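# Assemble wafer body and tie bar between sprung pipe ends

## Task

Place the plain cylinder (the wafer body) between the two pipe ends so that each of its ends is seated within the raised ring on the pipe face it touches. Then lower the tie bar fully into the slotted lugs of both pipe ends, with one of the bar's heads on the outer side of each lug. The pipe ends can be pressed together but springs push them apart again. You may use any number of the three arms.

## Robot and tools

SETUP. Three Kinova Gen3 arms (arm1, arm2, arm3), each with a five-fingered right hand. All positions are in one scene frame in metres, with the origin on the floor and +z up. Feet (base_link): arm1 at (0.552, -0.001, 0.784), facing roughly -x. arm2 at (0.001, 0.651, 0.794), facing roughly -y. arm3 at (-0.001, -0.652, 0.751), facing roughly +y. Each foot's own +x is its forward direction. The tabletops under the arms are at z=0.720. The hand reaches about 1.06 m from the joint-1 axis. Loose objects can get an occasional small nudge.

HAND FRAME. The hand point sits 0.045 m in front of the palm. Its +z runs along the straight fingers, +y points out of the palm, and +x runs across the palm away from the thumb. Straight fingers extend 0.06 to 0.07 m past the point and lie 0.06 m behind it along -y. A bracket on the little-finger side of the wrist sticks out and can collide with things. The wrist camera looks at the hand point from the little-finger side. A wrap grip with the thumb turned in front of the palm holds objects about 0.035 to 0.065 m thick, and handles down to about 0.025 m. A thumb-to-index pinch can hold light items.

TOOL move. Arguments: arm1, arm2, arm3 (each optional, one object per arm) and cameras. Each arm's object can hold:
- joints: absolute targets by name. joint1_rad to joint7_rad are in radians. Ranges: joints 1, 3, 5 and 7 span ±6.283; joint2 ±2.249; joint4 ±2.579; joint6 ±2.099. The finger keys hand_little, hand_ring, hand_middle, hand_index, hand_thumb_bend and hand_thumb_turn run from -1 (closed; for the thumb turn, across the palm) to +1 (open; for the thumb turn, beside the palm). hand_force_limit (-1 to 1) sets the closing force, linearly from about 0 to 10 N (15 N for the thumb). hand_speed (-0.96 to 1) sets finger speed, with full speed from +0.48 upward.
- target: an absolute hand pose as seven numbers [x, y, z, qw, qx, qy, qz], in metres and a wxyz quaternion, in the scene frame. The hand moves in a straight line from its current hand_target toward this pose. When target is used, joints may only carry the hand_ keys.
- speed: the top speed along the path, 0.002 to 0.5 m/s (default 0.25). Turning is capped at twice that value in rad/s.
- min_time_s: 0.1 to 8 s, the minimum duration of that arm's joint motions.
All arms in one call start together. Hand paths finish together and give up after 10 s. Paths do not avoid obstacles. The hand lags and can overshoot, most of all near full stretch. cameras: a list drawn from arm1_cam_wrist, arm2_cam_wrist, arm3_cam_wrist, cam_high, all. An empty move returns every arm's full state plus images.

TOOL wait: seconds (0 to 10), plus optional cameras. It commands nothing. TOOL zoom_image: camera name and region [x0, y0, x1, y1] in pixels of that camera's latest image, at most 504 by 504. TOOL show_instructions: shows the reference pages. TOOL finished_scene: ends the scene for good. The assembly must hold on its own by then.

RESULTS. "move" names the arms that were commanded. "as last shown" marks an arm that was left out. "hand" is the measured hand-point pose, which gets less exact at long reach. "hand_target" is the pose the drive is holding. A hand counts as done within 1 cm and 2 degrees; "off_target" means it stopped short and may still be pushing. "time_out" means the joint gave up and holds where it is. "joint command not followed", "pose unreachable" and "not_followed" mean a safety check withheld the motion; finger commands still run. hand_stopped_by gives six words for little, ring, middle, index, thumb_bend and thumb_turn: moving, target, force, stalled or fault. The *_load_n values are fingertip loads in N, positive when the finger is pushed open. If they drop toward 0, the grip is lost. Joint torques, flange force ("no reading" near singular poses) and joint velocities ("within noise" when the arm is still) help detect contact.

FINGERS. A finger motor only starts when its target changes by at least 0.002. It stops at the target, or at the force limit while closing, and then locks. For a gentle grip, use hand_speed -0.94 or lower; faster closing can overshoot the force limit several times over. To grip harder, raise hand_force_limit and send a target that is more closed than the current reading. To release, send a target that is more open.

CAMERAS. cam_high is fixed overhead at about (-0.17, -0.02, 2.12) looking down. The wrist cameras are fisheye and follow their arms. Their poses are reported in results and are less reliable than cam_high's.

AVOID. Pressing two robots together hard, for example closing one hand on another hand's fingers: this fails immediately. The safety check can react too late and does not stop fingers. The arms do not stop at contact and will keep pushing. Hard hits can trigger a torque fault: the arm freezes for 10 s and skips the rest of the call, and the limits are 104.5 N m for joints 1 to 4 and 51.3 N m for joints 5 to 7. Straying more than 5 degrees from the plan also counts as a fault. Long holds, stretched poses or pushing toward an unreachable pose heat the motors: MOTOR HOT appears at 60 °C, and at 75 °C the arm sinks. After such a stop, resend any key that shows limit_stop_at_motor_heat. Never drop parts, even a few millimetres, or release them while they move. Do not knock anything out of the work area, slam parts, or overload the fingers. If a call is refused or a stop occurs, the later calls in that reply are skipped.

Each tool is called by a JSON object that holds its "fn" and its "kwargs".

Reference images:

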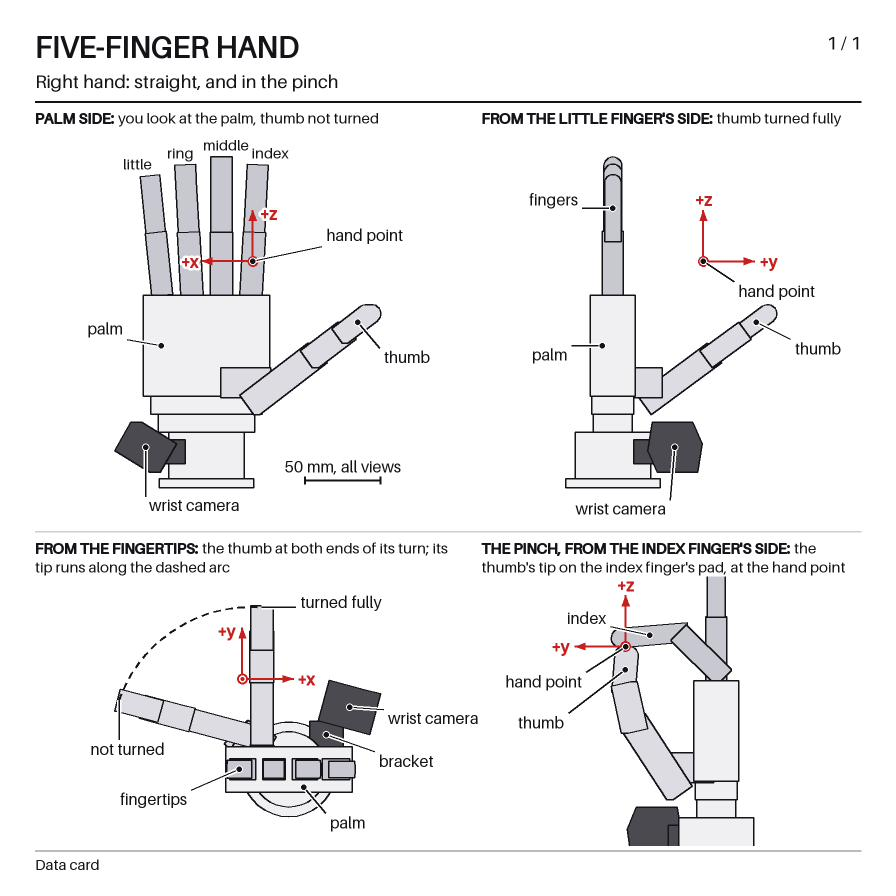

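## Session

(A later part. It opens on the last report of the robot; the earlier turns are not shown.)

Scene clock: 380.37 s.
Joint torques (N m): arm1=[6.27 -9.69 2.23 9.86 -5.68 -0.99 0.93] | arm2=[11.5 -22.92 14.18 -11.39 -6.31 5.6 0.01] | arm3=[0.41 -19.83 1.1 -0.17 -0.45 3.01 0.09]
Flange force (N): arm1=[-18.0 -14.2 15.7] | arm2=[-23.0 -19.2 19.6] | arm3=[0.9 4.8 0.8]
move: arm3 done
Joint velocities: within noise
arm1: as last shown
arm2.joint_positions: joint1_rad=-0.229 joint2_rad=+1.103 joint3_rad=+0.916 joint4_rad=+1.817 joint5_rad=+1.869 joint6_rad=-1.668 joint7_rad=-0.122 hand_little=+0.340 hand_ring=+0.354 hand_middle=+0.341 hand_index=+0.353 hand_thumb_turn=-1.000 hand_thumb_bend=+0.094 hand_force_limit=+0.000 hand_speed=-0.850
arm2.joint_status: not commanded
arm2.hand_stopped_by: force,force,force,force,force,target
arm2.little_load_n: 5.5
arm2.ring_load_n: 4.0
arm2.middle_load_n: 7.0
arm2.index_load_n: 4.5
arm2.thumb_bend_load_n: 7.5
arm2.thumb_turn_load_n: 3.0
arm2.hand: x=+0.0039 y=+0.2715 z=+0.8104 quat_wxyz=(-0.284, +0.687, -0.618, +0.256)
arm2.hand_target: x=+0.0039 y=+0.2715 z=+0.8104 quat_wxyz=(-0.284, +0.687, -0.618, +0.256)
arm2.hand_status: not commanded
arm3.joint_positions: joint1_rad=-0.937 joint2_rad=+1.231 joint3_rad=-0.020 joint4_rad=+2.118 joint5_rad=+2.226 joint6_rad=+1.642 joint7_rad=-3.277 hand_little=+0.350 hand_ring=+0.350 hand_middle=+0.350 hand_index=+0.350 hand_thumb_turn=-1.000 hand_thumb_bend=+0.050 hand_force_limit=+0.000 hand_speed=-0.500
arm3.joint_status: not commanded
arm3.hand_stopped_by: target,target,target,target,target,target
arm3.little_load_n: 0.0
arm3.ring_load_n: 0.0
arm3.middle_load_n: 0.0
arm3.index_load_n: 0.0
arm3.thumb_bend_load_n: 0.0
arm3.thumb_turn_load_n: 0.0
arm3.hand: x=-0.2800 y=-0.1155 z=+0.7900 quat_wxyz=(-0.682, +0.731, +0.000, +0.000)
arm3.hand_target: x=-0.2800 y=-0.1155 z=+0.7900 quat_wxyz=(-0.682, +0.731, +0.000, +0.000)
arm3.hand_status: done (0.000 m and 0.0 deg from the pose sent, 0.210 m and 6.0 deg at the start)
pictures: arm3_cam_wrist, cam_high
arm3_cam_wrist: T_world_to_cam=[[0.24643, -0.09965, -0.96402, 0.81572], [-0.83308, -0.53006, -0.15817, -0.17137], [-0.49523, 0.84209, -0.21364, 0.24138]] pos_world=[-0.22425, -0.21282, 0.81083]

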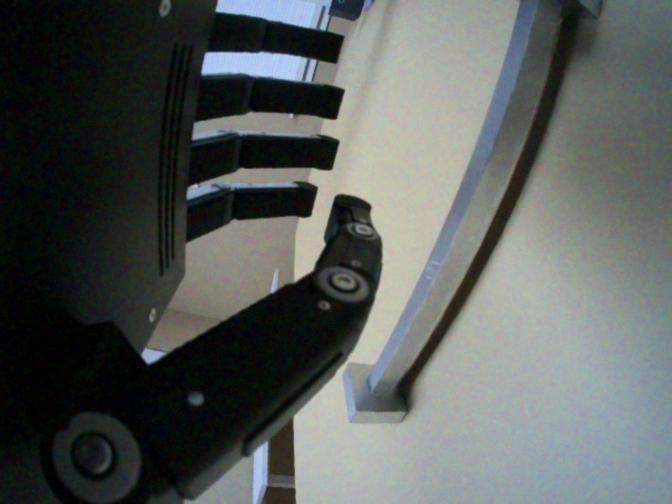

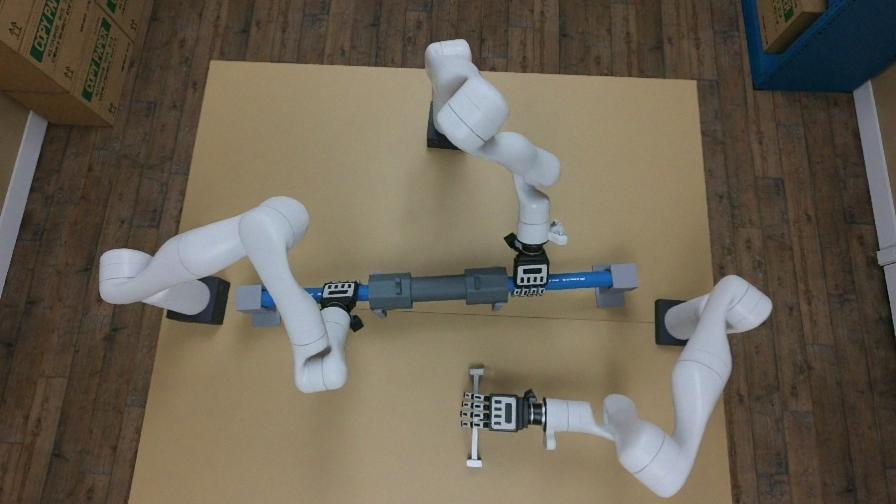

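{"fn": "move", "kwargs": {"arm3": {"target": [-0.28, -0.1155, 0.7385, 0.6820, -0.7314, 0, 0], "speed": 0.06}, "cameras": ["cam_high", "arm3_cam_wrist"]}}

{"fn": "zoom_image", "kwargs": {"camera": "cam_high", "region": [430, 350, 570, 480]}}

Scene clock: 382.37 s.
Joint torques (N m): arm1=[6.2 -9.61 2.28 9.82 -5.67 -0.95 0.94] | arm2=[11.53 -22.93 14.16 -11.43 -6.32 5.62 0] | arm3=[0.41 -20.11 1.15 0.18 -0.58 2.92 0.06]
Flange force (N): arm1=[-17.8 -14.1 15.4] | arm2=[-23.2 -19.2 19.7] | arm3=[1.3 4.4 0.7]
move: arm3 done
Joint velocities: within noise
arm1.joint_positions: joint1_rad=-0.262 joint2_rad=+0.792 joint3_rad=-0.690 joint4_rad=+2.219 joint5_rad=-0.990 joint6_rad=-0.966 joint7_rad=+0.647 hand_little=+0.348 hand_ring=+0.362 hand_middle=+0.348 hand_index=+0.348 hand_thumb_turn=-1.000 hand_thumb_bend=+0.078 hand_force_limit=+0.000 hand_speed=-0.850
arm1.joint_status: not commanded
arm1.hand_stopped_by: force,force,force,force,force,target
arm1.little_load_n: 5.5
arm1.ring_load_n: 4.5
arm1.middle_load_n: 6.5
arm1.index_load_n: 6.0
arm1.thumb_bend_load_n: 8.0
arm1.thumb_turn_load_n: 3.5
arm1.hand: x=+0.0979 y=-0.2535 z=+0.8115 quat_wxyz=(-0.256, +0.618, +0.687, -0.284)
arm1.hand_target: x=+0.0979 y=-0.2535 z=+0.8115 quat_wxyz=(-0.256, +0.618, +0.687, -0.284)
arm1.hand_status: not commanded
arm2: as last shown
arm2.thumb_bend_load_n: 8.0
arm3.joint_positions: joint1_rad=-0.935 joint2_rad=+1.367 joint3_rad=-0.020 joint4_rad=+2.034 joint5_rad=+2.227 joint6_rad=+1.675 joint7_rad=-3.317 hand_little=+0.350 hand_ring=+0.350 hand_middle=+0.350 hand_index=+0.350 hand_thumb_turn=-1.000 hand_thumb_bend=+0.050 hand_force_limit=+0.000 hand_speed=-0.500
arm3.joint_status: not commanded
arm3.hand_stopped_by: target,target,target,target,target,target
arm3.little_load_n: 0.0
arm3.ring_load_n: 0.0
arm3.middle_load_n: 0.0
arm3.index_load_n: 0.0
arm3.thumb_bend_load_n: 0.0
arm3.thumb_turn_load_n: 0.0
arm3.hand: x=-0.2800 y=-0.1155 z=+0.7385 quat_wxyz=(-0.682, +0.731, +0.000, +0.000)
arm3.hand_target: x=-0.2800 y=-0.1155 z=+0.7385 quat_wxyz=(-0.682, +0.731, +0.000, +0.000)
arm3.hand_status: done (0.000 m and 0.0 deg from the pose sent, 0.052 m and 0.0 deg at the start)
pictures: arm3_cam_wrist, cam_high
arm3_cam_wrist: T_world_to_cam=[[0.24634, -0.09968, -0.96404, 0.76606], [-0.83306, -0.53012, -0.15806, -0.17961], [-0.4953, 0.84205, -0.21363, 0.23034]] pos_world=[-0.22425, -0.21282, 0.75933]

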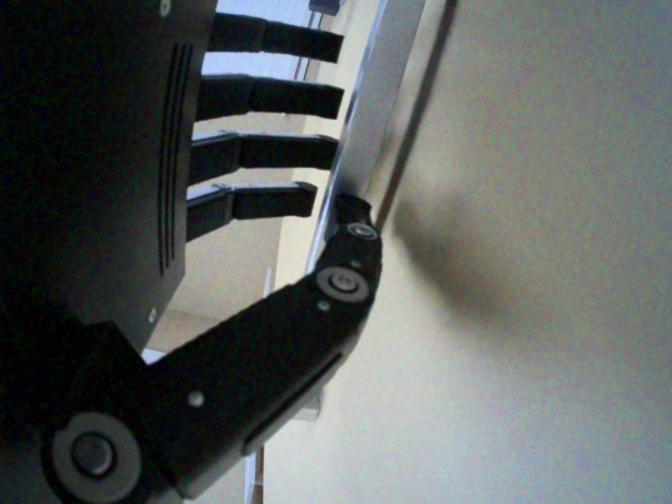

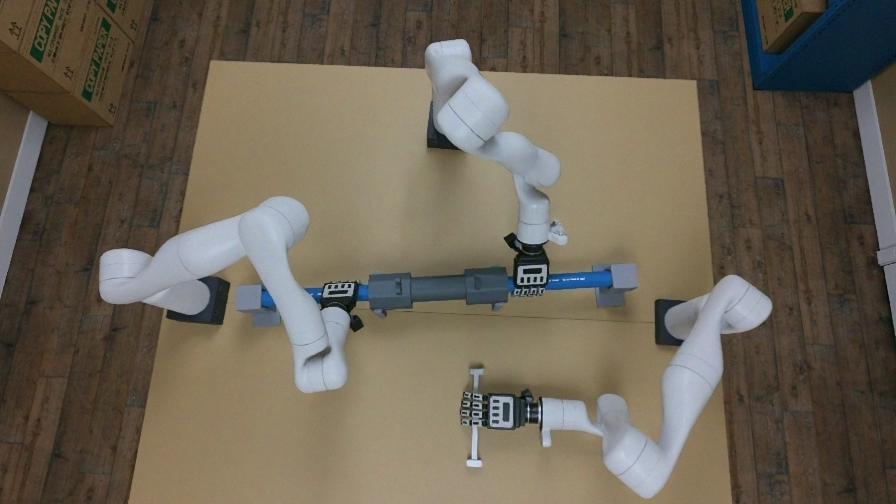

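Scaled by 3.600 from the camera's image (finer frame: 1280x720).

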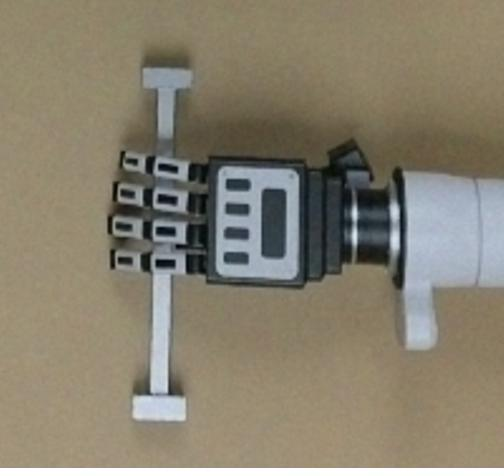

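{"fn": "move", "kwargs": {"arm3": {"target": [-0.28, -0.1115, 0.7385, 0.6820, -0.7314, 0, 0], "speed": 0.03, "joints": {"hand_index": 0.0, "hand_middle": 0.0, "hand_speed": -0.85, "hand_force_limit": -0.4}}}}

{"fn": "move", "kwargs": {"arm3": {"joints": {"hand_index": -0.35, "hand_middle": -0.35, "hand_thumb_bend": -0.1, "hand_speed": -0.85, "hand_force_limit": -0.4}}, "cameras": ["cam_high", "arm3_cam_wrist"]}}

{"fn": "zoom_image", "kwargs": {"camera": "cam_high", "region": [430, 350, 570, 480]}}

Scene clock: 384.23 s.
Joint torques (N m): arm1=[6.23 -9.65 2.3 9.79 -5.66 -0.94 0.98] | arm2=[11.49 -22.91 14.2 -11.45 -6.33 5.6 0.03] | arm3=[0.53 -20.2 1.26 0.06 -0.53 2.9 0.1]
Flange force (N): arm1=[-17.8 -13.8 15.4] | arm2=[-23.2 -19.2 19.7] | arm3=[1.2 4.4 0.2]
move: arm3 done
Joint velocities: within noise
arm1, arm2: as last shown
arm3.joint_positions: joint1_rad=-0.929 joint2_rad=+1.365 joint3_rad=-0.015 joint4_rad=+2.026 joint5_rad=+2.234 joint6_rad=+1.667 joint7_rad=-3.312 hand_little=+0.350 hand_ring=+0.350 hand_middle=+0.000 hand_index=+0.000 hand_thumb_turn=-1.000 hand_thumb_bend=+0.050 hand_force_limit=-0.400 hand_speed=-0.850
arm3.joint_status: all done
arm3.hand_stopped_by: target,target,target,target,target,target
arm3.little_load_n: 0.0
arm3.ring_load_n: -0.5
arm3.middle_load_n: 0.0
arm3.index_load_n: 0.0
arm3.thumb_bend_load_n: 0.0
arm3.thumb_turn_load_n: 0.0
arm3.hand: x=-0.2800 y=-0.1115 z=+0.7385 quat_wxyz=(-0.682, +0.731, +0.000, +0.000)
arm3.hand_target: x=-0.2800 y=-0.1115 z=+0.7385 quat_wxyz=(-0.682, +0.731, +0.000, +0.000)
arm3.hand_status: done (0.000 m and 0.0 deg from the pose sent, 0.004 m and 0.0 deg at the start)
pictures: none

Scene clock: 385.30 s.
Joint torques (N m): arm1=[6.29 -9.68 2.38 9.79 -5.65 -0.96 0.93] | arm2=[11.51 -22.94 14.16 -11.46 -6.32 5.61 0.03] | arm3=[0.41 -20.28 1.38 0.13 -0.6 3.08 0.1]
Flange force (N): arm1=[-18.0 -13.9 15.3] | arm2=[-23.2 -19.2 19.7] | arm3=[1.0 4.6 0.8]
move: arm3 off_target
Joint velocities: within noise
arm1, arm2: as last shown
arm1.little_load_n: 5.0
arm2.index_load_n: 5.0
arm3.joint_positions: joint1_rad=-0.929 joint2_rad=+1.365 joint3_rad=-0.015 joint4_rad=+2.026 joint5_rad=+2.234 joint6_rad=+1.667 joint7_rad=-3.312 hand_little=+0.350 hand_ring=+0.350 hand_middle=-0.039 hand_index=-0.039 hand_thumb_turn=-1.000 hand_thumb_bend=+0.026 hand_force_limit=-0.400 hand_speed=-0.850
arm3.joint_status: hand_middle off_target (ended at -0.039, target -0.350); hand_index off_target (ended at -0.039, target -0.350); hand_thumb_bend off_target (ended at +0.026, target -0.100); the others done
arm3.hand_stopped_by: target,target,force,force,force,target
arm3.little_load_n: 0.0
arm3.ring_load_n: 0.0
arm3.middle_load_n: 4.5
arm3.index_load_n: 4.5
arm3.thumb_bend_load_n: 5.5
arm3.thumb_turn_load_n: 0.0
arm3.hand: x=-0.2800 y=-0.1115 z=+0.7385 quat_wxyz=(-0.682, +0.731, +0.000, +0.000)
arm3.hand_target: x=-0.2800 y=-0.1115 z=+0.7385 quat_wxyz=(-0.682, +0.731, +0.000, +0.000)
arm3.hand_status: not commanded
pictures: arm3_cam_wrist, cam_high
arm3_cam_wrist: T_world_to_cam=[[0.2464, -0.09978, -0.96402, 0.76643], [-0.8331, -0.53006, -0.15807, -0.17748], [-0.49522, 0.84207, -0.21373, 0.22708]] pos_world=[-0.22425, -0.20882, 0.75933]

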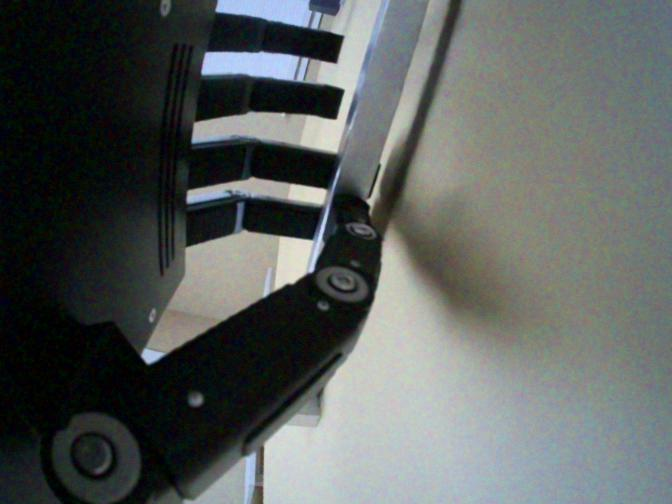

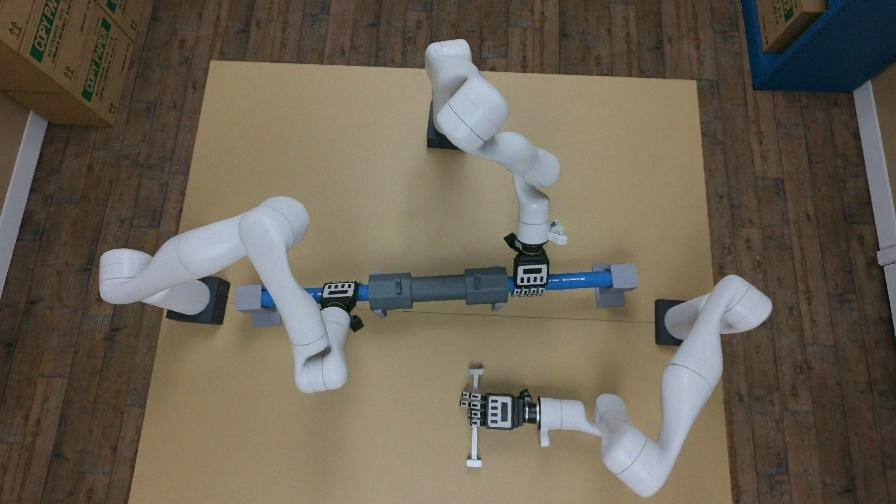

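Scaled by 3.600 from the camera's image (finer frame: 1280x720).

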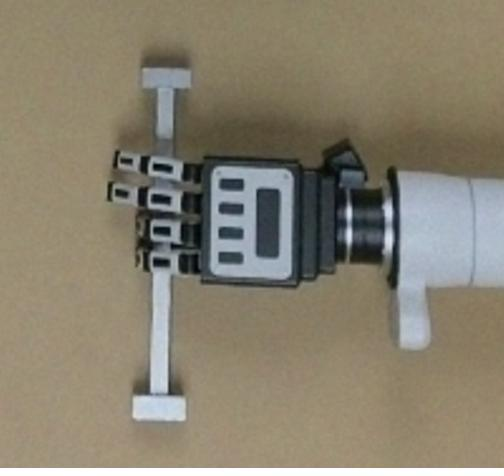

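{"fn": "move", "kwargs": {"arm3": {"target": [-0.28, -0.1115, 0.76, 0.6820, -0.7314, 0, 0], "speed": 0.03}}}

{"fn": "move", "kwargs": {"arm3": {"joints": {"hand_index": -0.4, "hand_middle": -0.4, "hand_thumb_bend": -0.3, "hand_speed": -0.92, "hand_force_limit": 0.0}}, "cameras": ["cam_high", "arm3_cam_wrist"]}}

{"fn": "zoom_image", "kwargs": {"camera": "cam_high", "region": [430, 350, 570, 480]}}

Scene clock: 386.97 s.
Joint torques (N m): arm1=[6.21 -9.65 2.29 9.75 -5.63 -0.93 0.95] | arm2=[11.54 -22.91 14.15 -11.4 -6.3 5.63 0] | arm3=[0.42 -21 1.54 -0.25 -0.6 3.44 0.07]
Flange force (N): arm1=[-17.8 -13.9 15.3] | arm2=[-23.1 -19.2 19.7] | arm3=[1.2 6.3 0.7]
move: arm3 done
Joint velocities: within noise
arm1, arm2: as last shown
arm1.index_load_n: 6.5
arm1.thumb_bend_load_n: 8.5
arm2.index_load_n: 4.5
arm3.joint_positions: joint1_rad=-0.930 joint2_rad=+1.309 joint3_rad=-0.015 joint4_rad=+2.064 joint5_rad=+2.234 joint6_rad=+1.655 joint7_rad=-3.298 hand_little=+0.350 hand_ring=+0.350 hand_middle=-0.039 hand_index=-0.039 hand_thumb_turn=-1.000 hand_thumb_bend=+0.026 hand_force_limit=-0.400 hand_speed=-0.850
arm3.joint_status: not commanded
arm3.hand_stopped_by: target,target,force,force,force,target
arm3.little_load_n: 0.0
arm3.ring_load_n: 0.0
arm3.middle_load_n: 3.0
arm3.index_load_n: 3.5
arm3.thumb_bend_load_n: 7.5
arm3.thumb_turn_load_n: 0.0
arm3.hand: x=-0.2800 y=-0.1115 z=+0.7600 quat_wxyz=(-0.682, +0.731, +0.000, +0.000)
arm3.hand_target: x=-0.2800 y=-0.1115 z=+0.7600 quat_wxyz=(-0.682, +0.731, +0.000, +0.000)
arm3.hand_status: done (0.000 m and 0.0 deg from the pose sent, 0.021 m and 0.0 deg at the start)
pictures: none

Scene clock: 388.00 s.
Joint torques (N m): arm1=[6.28 -9.62 2.26 9.74 -5.64 -0.97 0.91] | arm2=[11.52 -22.94 14.17 -11.43 -6.32 5.59 0.02] | arm3=[0.33 -20.95 1.61 -0.18 -0.58 3.51 0.04]
Flange force (N): arm1=[-17.9 -14.1 15.2] | arm2=[-23.1 -19.2 19.7] | arm3=[0.8 6.2 1.1]
move: arm3 off_target
Joint velocities: within noise
arm1, arm2: as last shown
arm1.little_load_n: 5.5
arm1.thumb_bend_load_n: 8.0
arm2.thumb_bend_load_n: 7.5
arm3.joint_positions: joint1_rad=-0.930 joint2_rad=+1.309 joint3_rad=-0.015 joint4_rad=+2.064 joint5_rad=+2.234 joint6_rad=+1.655 joint7_rad=-3.298 hand_little=+0.350 hand_ring=+0.350 hand_middle=-0.052 hand_index=-0.053 hand_thumb_turn=-1.000 hand_thumb_bend=+0.026 hand_force_limit=+0.000 hand_speed=-0.920
arm3.joint_status: hand_middle off_target (ended at -0.052, target -0.400); hand_index off_target (ended at -0.053, target -0.400); hand_thumb_bend off_target (ended at +0.026, target -0.300); the others done
arm3.hand_stopped_by: target,target,force,force,force,target
arm3.little_load_n: 0.0
arm3.ring_load_n: 0.0
arm3.middle_load_n: 6.5
arm3.index_load_n: 6.5
arm3.thumb_bend_load_n: 10.5
arm3.thumb_turn_load_n: 0.0
arm3.hand: x=-0.2800 y=-0.1115 z=+0.7600 quat_wxyz=(-0.682, +0.731, +0.000, +0.000)
arm3.hand_target: x=-0.2800 y=-0.1115 z=+0.7600 quat_wxyz=(-0.682, +0.731, +0.000, +0.000)
arm3.hand_status: not commanded
pictures: arm3_cam_wrist, cam_high
arm3_cam_wrist: T_world_to_cam=[[0.24639, -0.09976, -0.96402, 0.78707], [-0.83305, -0.53013, -0.15805, -0.17411], [-0.49529, 0.84203, -0.21372, 0.23162]] pos_world=[-0.22425, -0.20882, 0.78073]

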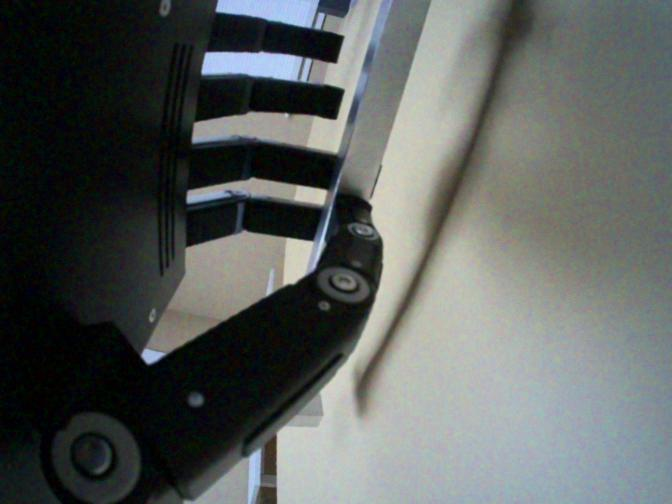

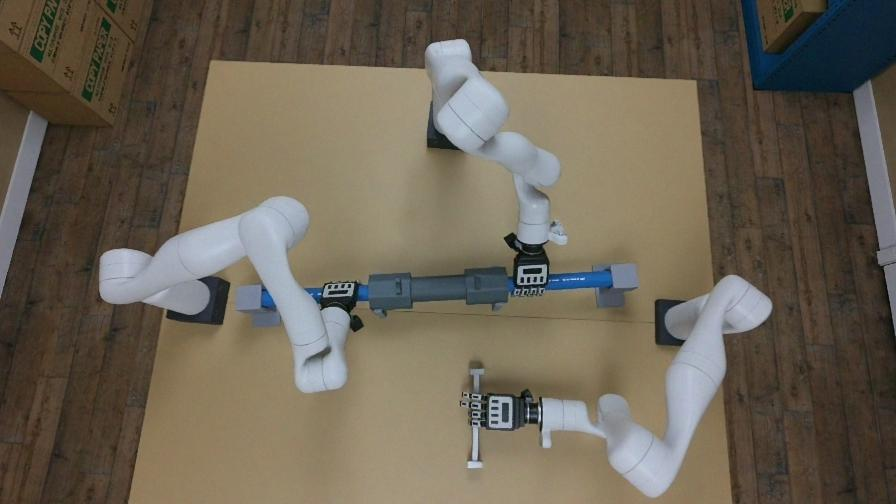

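Scaled by 3.600 from the camera's image (finer frame: 1280x720).

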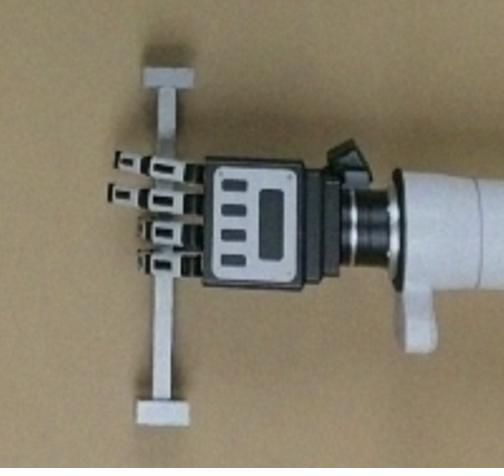

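{"fn": "zoom_image", "kwargs": {"camera": "arm3_cam_wrist", "region": [280, 0, 480, 240]}}

{"fn": "zoom_image", "kwargs": {"camera": "arm3_cam_wrist", "region": [240, 320, 400, 480]}}

Scaled by 2.100 from the camera's image (finer frame: 960x720).

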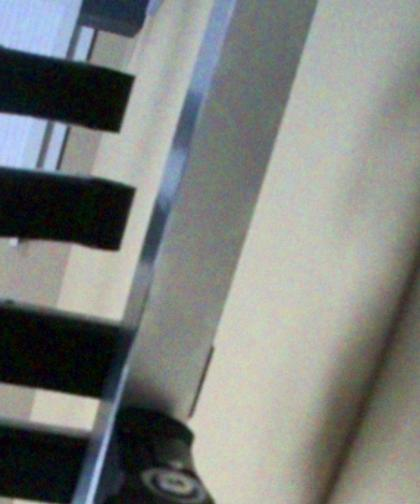

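Scaled by 3.150 from the camera's image (finer frame: 960x720).

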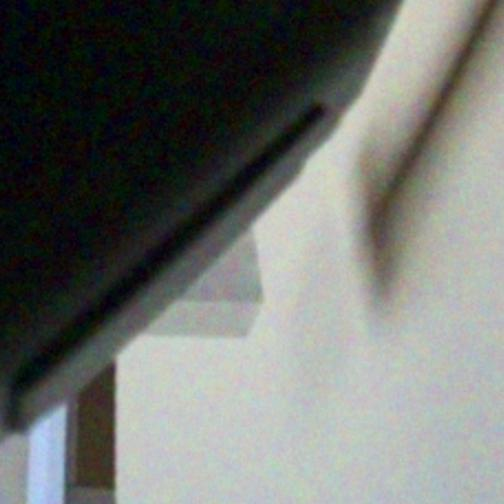

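{"fn": "move", "kwargs": {"arm3": {"target": [-0.28, -0.12, 1.05, 0.7604, -0.6494, 0, 0], "speed": 0.12}, "cameras": ["cam_high", "arm3_cam_wrist"]}}

{"fn": "zoom_image", "kwargs": {"camera": "cam_high", "region": [420, 350, 600, 504]}}

Scene clock: 393.27 s.
Joint torques (N m): arm1=[6.26 -9.61 2.32 9.77 -5.65 -0.97 0.89] | arm2=[11.51 -22.93 14.17 -11.44 -6.3 5.61 0.02] | arm3=[0.43 -17.53 1.07 -3.5 0.33 3.44 0.05]
Flange force (N): arm1=[-17.9 -14.3 15.2] | arm2=[-23.1 -19.2 19.7] | arm3=[-1.2 6.9 0.6]
move: arm3 done
Joint velocities: within noise
arm1, arm2: as last shown
arm1.middle_load_n: 7.0
arm2.thumb_bend_load_n: 8.0
arm3.joint_positions: joint1_rad=-1.026 joint2_rad=+0.680 joint3_rad=+0.042 joint4_rad=+2.270 joint5_rad=+2.192 joint6_rad=+1.595 joint7_rad=-2.983 hand_little=+0.350 hand_ring=+0.350 hand_middle=-0.052 hand_index=-0.053 hand_thumb_turn=-1.000 hand_thumb_bend=+0.026 hand_force_limit=+0.000 hand_speed=-0.920
arm3.joint_status: not commanded
arm3.hand_stopped_by: target,target,force,force,force,target
arm3.little_load_n: 0.0
arm3.ring_load_n: 0.0
arm3.middle_load_n: 6.5
arm3.index_load_n: 6.5
arm3.thumb_bend_load_n: 10.5
arm3.thumb_turn_load_n: 0.0
arm3.hand: x=-0.2800 y=-0.1200 z=+1.0500 quat_wxyz=(-0.760, +0.649, +0.000, +0.000)
arm3.hand_target: x=-0.2800 y=-0.1200 z=+1.0500 quat_wxyz=(-0.760, +0.649, +0.000, +0.000)
arm3.hand_status: done (0.000 m and 0.0 deg from the pose sent, 0.290 m and 13.0 deg at the start)
pictures: arm3_cam_wrist, cam_high
arm3_cam_wrist: T_world_to_cam=[[0.24643, 0.11989, -0.96172, 1.08978], [-0.83303, -0.48094, -0.27341, -0.00585], [-0.4953, 0.86852, -0.01864, 0.09909]] pos_world=[-0.22435, -0.21953, 1.0483]

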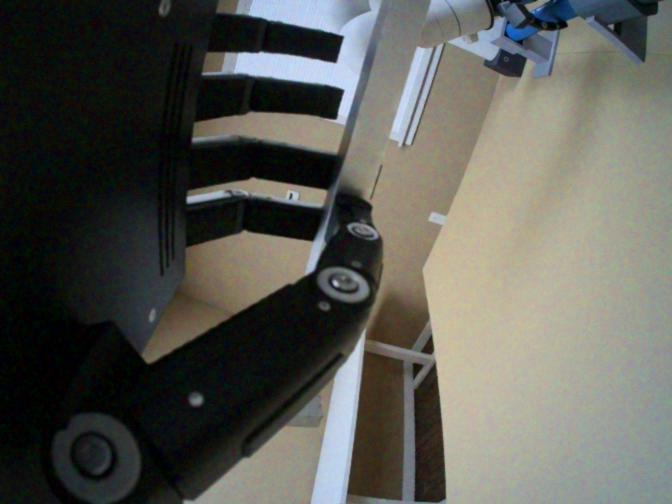

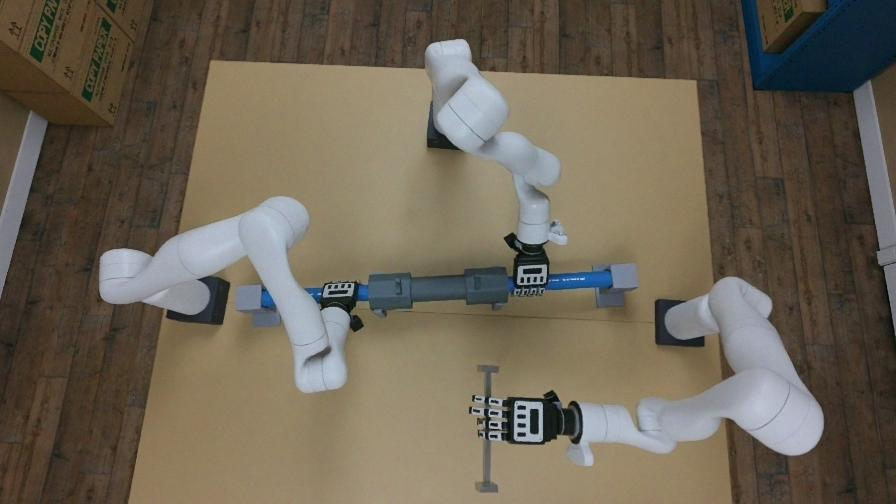

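Scaled by 2.800 from the camera's image (finer frame: 1280x720).

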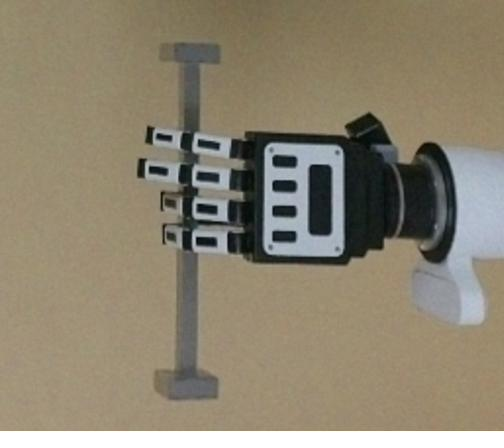

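{"fn": "move", "kwargs": {"arm3": {"target": [0.0431, 0.0172, 1.06, 0.56533, -0.48280, 0.43432, -0.50857], "speed": 0.15}, "cameras": ["cam_high", "arm3_cam_wrist"]}}

{"fn": "zoom_image", "kwargs": {"camera": "cam_high", "region": [350, 200, 550, 350]}}

Scene clock: 399.40 s.
Joint torques (N m): arm1=[6.26 -9.67 2.29 9.78 -5.65 -0.98 0.95] | arm2=[11.51 -22.93 14.13 -11.39 -6.31 5.63 0.02] | arm3=[0.3 -26.29 3.56 -6.38 2.58 1.69 0.04]
Flange force (N): arm1=[-17.9 -14.0 15.4] | arm2=[-23.0 -19.2 19.6] | arm3=[-5.6 3.6 -2.6]
move: arm3 done
Joint velocities: within noise
arm1, arm2: as last shown
arm1.middle_load_n: 6.5
arm1.thumb_turn_load_n: 4.0
arm2.thumb_bend_load_n: 7.5
arm3.joint_positions: joint1_rad=-0.600 joint2_rad=+1.173 joint3_rad=+0.263 joint4_rad=+0.879 joint5_rad=+1.356 joint6_rad=+1.860 joint7_rad=-1.994 hand_little=+0.350 hand_ring=+0.350 hand_middle=-0.052 hand_index=-0.053 hand_thumb_turn=-1.000 hand_thumb_bend=+0.026 hand_force_limit=+0.000 hand_speed=-0.920
arm3.joint_status: not commanded
arm3.hand_stopped_by: target,target,force,force,force,target
arm3.little_load_n: 0.0
arm3.ring_load_n: 0.0
arm3.middle_load_n: 6.5
arm3.index_load_n: 6.0
arm3.thumb_bend_load_n: 10.0
arm3.thumb_turn_load_n: 0.0
arm3.hand: x=+0.0431 y=+0.0172 z=+1.0600 quat_wxyz=(-0.565, +0.483, -0.434, +0.509)
arm3.hand_target: x=+0.0431 y=+0.0172 z=+1.0600 quat_wxyz=(-0.565, +0.483, -0.434, +0.509)
arm3.hand_status: done (0.000 m and 0.0 deg from the pose sent, 0.351 m and 84.0 deg at the start)
pictures: arm3_cam_wrist, cam_high
arm3_cam_wrist: T_world_to_cam=[[0.14518, -0.23243, -0.96172, 1.01372], [-0.566, 0.77775, -0.27341, 0.29897], [0.81152, 0.58403, -0.01864, 0.08874]] pos_world=[-0.04996, -0.04874, 1.0583]

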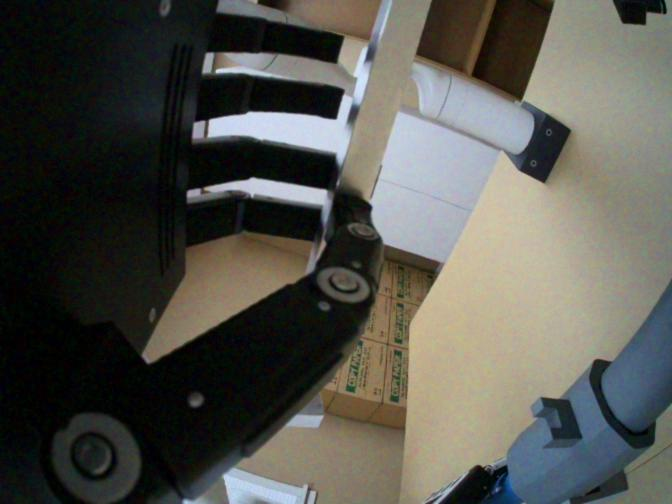

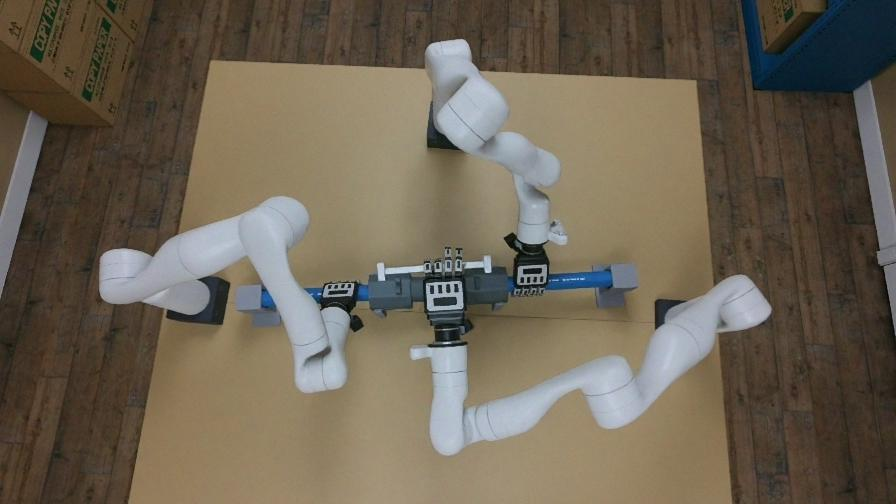

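Scaled by 2.520 from the camera's image (finer frame: 1280x720).

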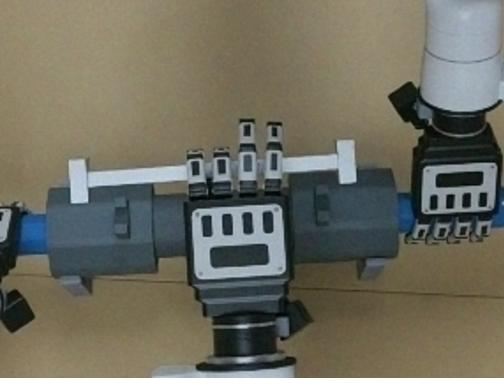

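{"fn": "zoom_image", "kwargs": {"camera": "cam_high", "region": [360, 250, 430, 300]}}

{"fn": "zoom_image", "kwargs": {"camera": "cam_high", "region": [450, 240, 520, 290]}}

Scaled by 7.200 from the camera's image (finer frame: 1280x720).

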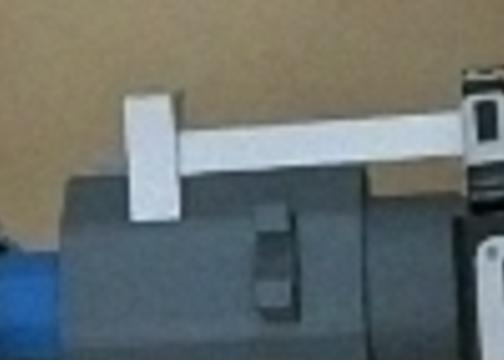

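Scaled by 7.200 from the camera's image (finer frame: 1280x720).

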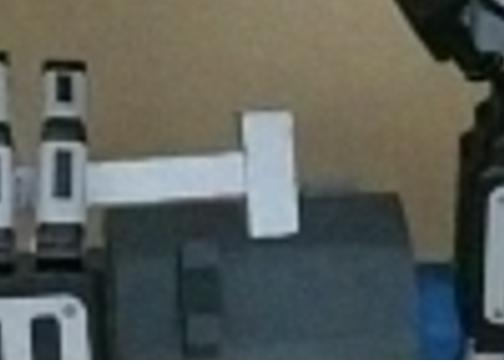

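{"fn": "zoom_image", "kwargs": {"camera": "arm3_cam_wrist", "region": [320, 60, 440, 180]}}

{"fn": "zoom_image", "kwargs": {"camera": "arm3_cam_wrist", "region": [320, 0, 440, 100]}}

Scaled by 4.200 from the camera's image (finer frame: 960x720).

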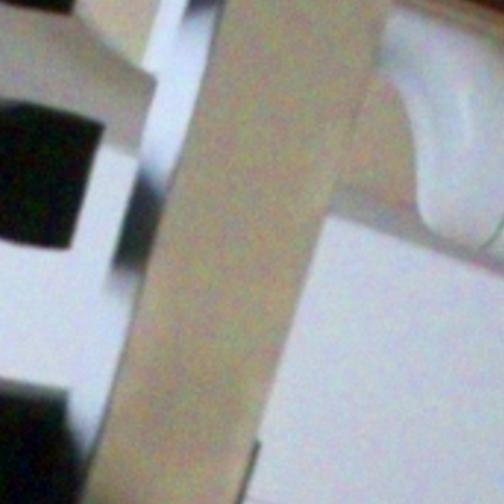

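Scaled by 4.200 from the camera's image (finer frame: 960x720).

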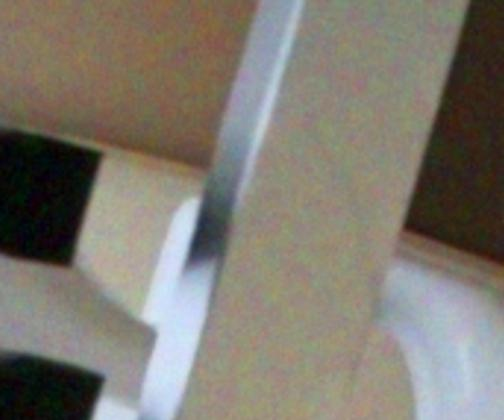

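{"fn": "move", "kwargs": {"arm3": {"target": [0.0399, 0.0115, 0.965, 0.50097, -0.54195, 0.49549, -0.45803], "speed": 0.1}, "cameras": ["cam_high", "arm3_cam_wrist"]}}

{"fn": "zoom_image", "kwargs": {"camera": "cam_high", "region": [360, 250, 430, 300]}}

{"fn": "zoom_image", "kwargs": {"camera": "cam_high", "region": [450, 250, 520, 300]}}

{"fn": "zoom_image", "kwargs": {"camera": "arm3_cam_wrist", "region": [320, 0, 440, 100]}}

Scene clock: 407.90 s.
Joint torques (N m): arm1=[6.24 -9.63 2.27 9.79 -5.59 -0.94 0.93] | arm2=[11.5 -22.92 14.17 -11.43 -6.31 5.61 0.01] | arm3=[0.27 -26.43 2.88 -6.4 2.43 1.97 0.06]
Flange force (N): arm1=[-18.1 -14.2 15.2] | arm2=[-23.2 -19.2 19.7] | arm3=[-4.8 4.6 -1.3]
move: arm3 done
Joint velocities: within noise
arm1: as last shown
arm1.thumb_turn_load_n: 3.0
arm2.joint_positions: joint1_rad=-0.229 joint2_rad=+1.103 joint3_rad=+0.916 joint4_rad=+1.817 joint5_rad=+1.869 joint6_rad=-1.668 joint7_rad=-0.122 hand_little=+0.340 hand_ring=+0.354 hand_middle=+0.341 hand_index=+0.353 hand_thumb_turn=-1.000 hand_thumb_bend=+0.094 hand_force_limit=+0.000 hand_speed=-0.850
arm2.joint_status: not commanded
arm2.hand_stopped_by: force,force,force,force,force,target
arm2.little_load_n: 5.5
arm2.ring_load_n: 4.0
arm2.middle_load_n: 6.5
arm2.index_load_n: 5.0
arm2.thumb_bend_load_n: 7.5
arm2.thumb_turn_load_n: 3.0
arm2.hand: x=+0.0039 y=+0.2715 z=+0.8104 quat_wxyz=(-0.284, +0.687, -0.618, +0.256)
arm2.hand_target: x=+0.0039 y=+0.2715 z=+0.8104 quat_wxyz=(-0.284, +0.687, -0.618, +0.256)
arm2.hand_status: not commanded
arm3.joint_positions: joint1_rad=-0.551 joint2_rad=+1.185 joint3_rad=+0.150 joint4_rad=+0.897 joint5_rad=+1.211 joint6_rad=+1.800 joint7_rad=-2.102 hand_little=+0.350 hand_ring=+0.350 hand_middle=-0.052 hand_index=-0.053 hand_thumb_turn=-1.000 hand_thumb_bend=+0.026 hand_force_limit=+0.000 hand_speed=-0.920
arm3.joint_status: not commanded
arm3.hand_stopped_by: target,target,force,force,force,target
arm3.little_load_n: 0.0
arm3.ring_load_n: -0.5
arm3.middle_load_n: 6.5
arm3.index_load_n: 6.5
arm3.thumb_bend_load_n: 10.0
arm3.thumb_turn_load_n: 0.0
arm3.hand: x=+0.0399 y=+0.0115 z=+0.9649 quat_wxyz=(-0.501, +0.542, -0.495, +0.458)
arm3.hand_target: x=+0.0399 y=+0.0115 z=+0.9650 quat_wxyz=(-0.501, +0.542, -0.496, +0.458)
arm3.hand_status: done (0.000 m and 0.0 deg from the pose sent, 0.095 m and 13.5 deg at the start)
pictures: arm3_cam_wrist, cam_high
arm3_cam_wrist: T_world_to_cam=[[-0.08555, -0.25516, -0.96311, 0.93226], [-0.60378, 0.78221, -0.1536, 0.16142], [0.79254, 0.56837, -0.22098, 0.28906]] pos_world=[-0.05187, -0.05268, 0.98654]

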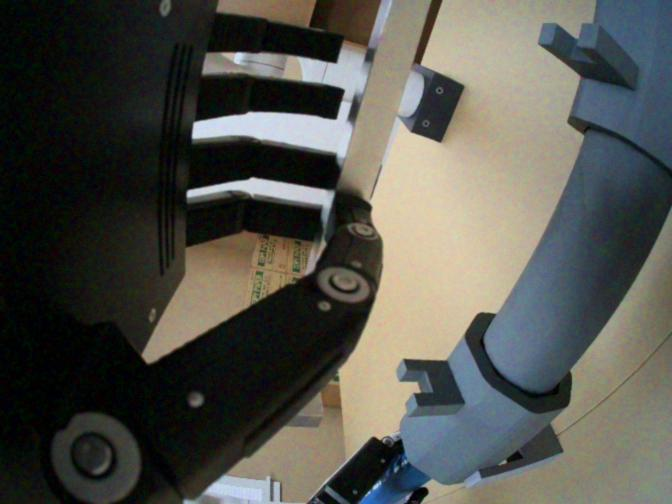

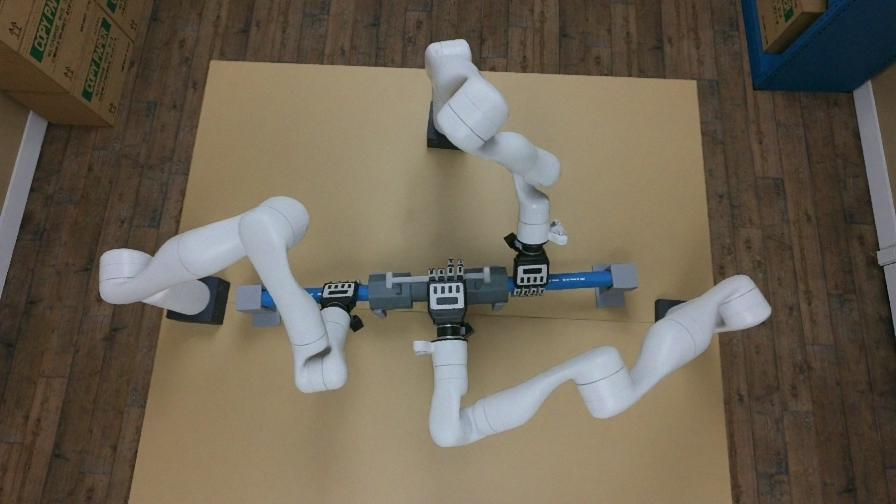

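Scaled by 7.200 from the camera's image (finer frame: 1280x720).

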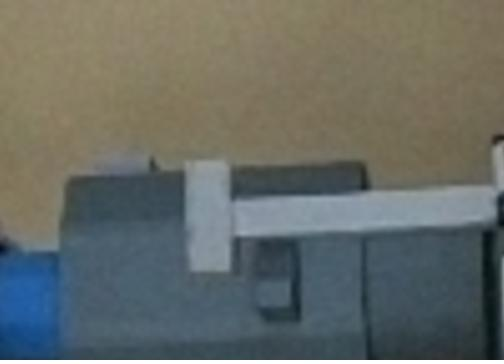

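Scaled by 7.200 from the camera's image (finer frame: 1280x720).

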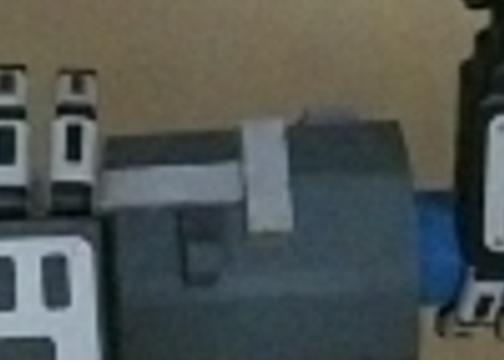

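Scaled by 4.200 from the camera's image (finer frame: 960x720).

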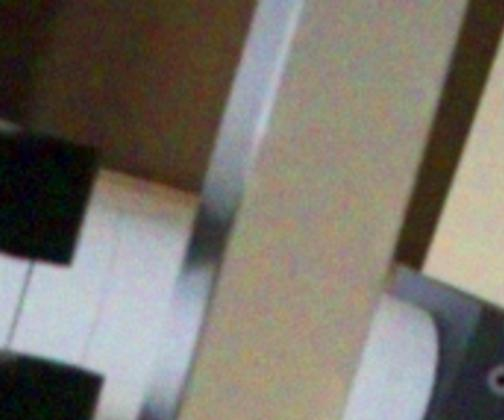

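{"fn": "zoom_image", "kwargs": {"camera": "cam_high", "region": [465, 262, 495, 298]}}

{"fn": "zoom_image", "kwargs": {"camera": "cam_high", "region": [383, 262, 413, 298]}}

Scaled by 14.000 from the camera's image (finer frame: 1280x720).

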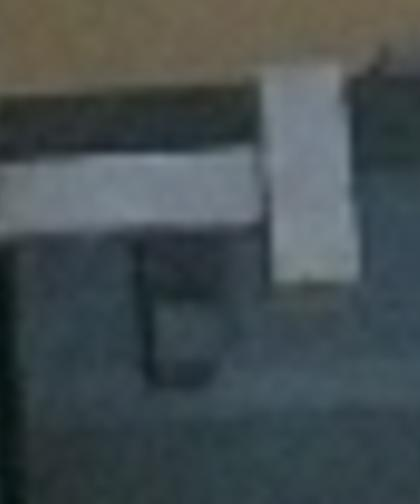

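Scaled by 14.000 from the camera's image (finer frame: 1280x720).

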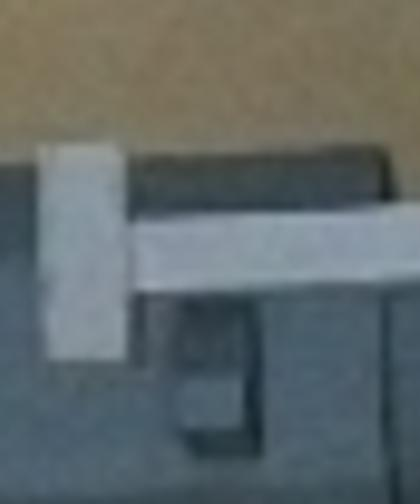

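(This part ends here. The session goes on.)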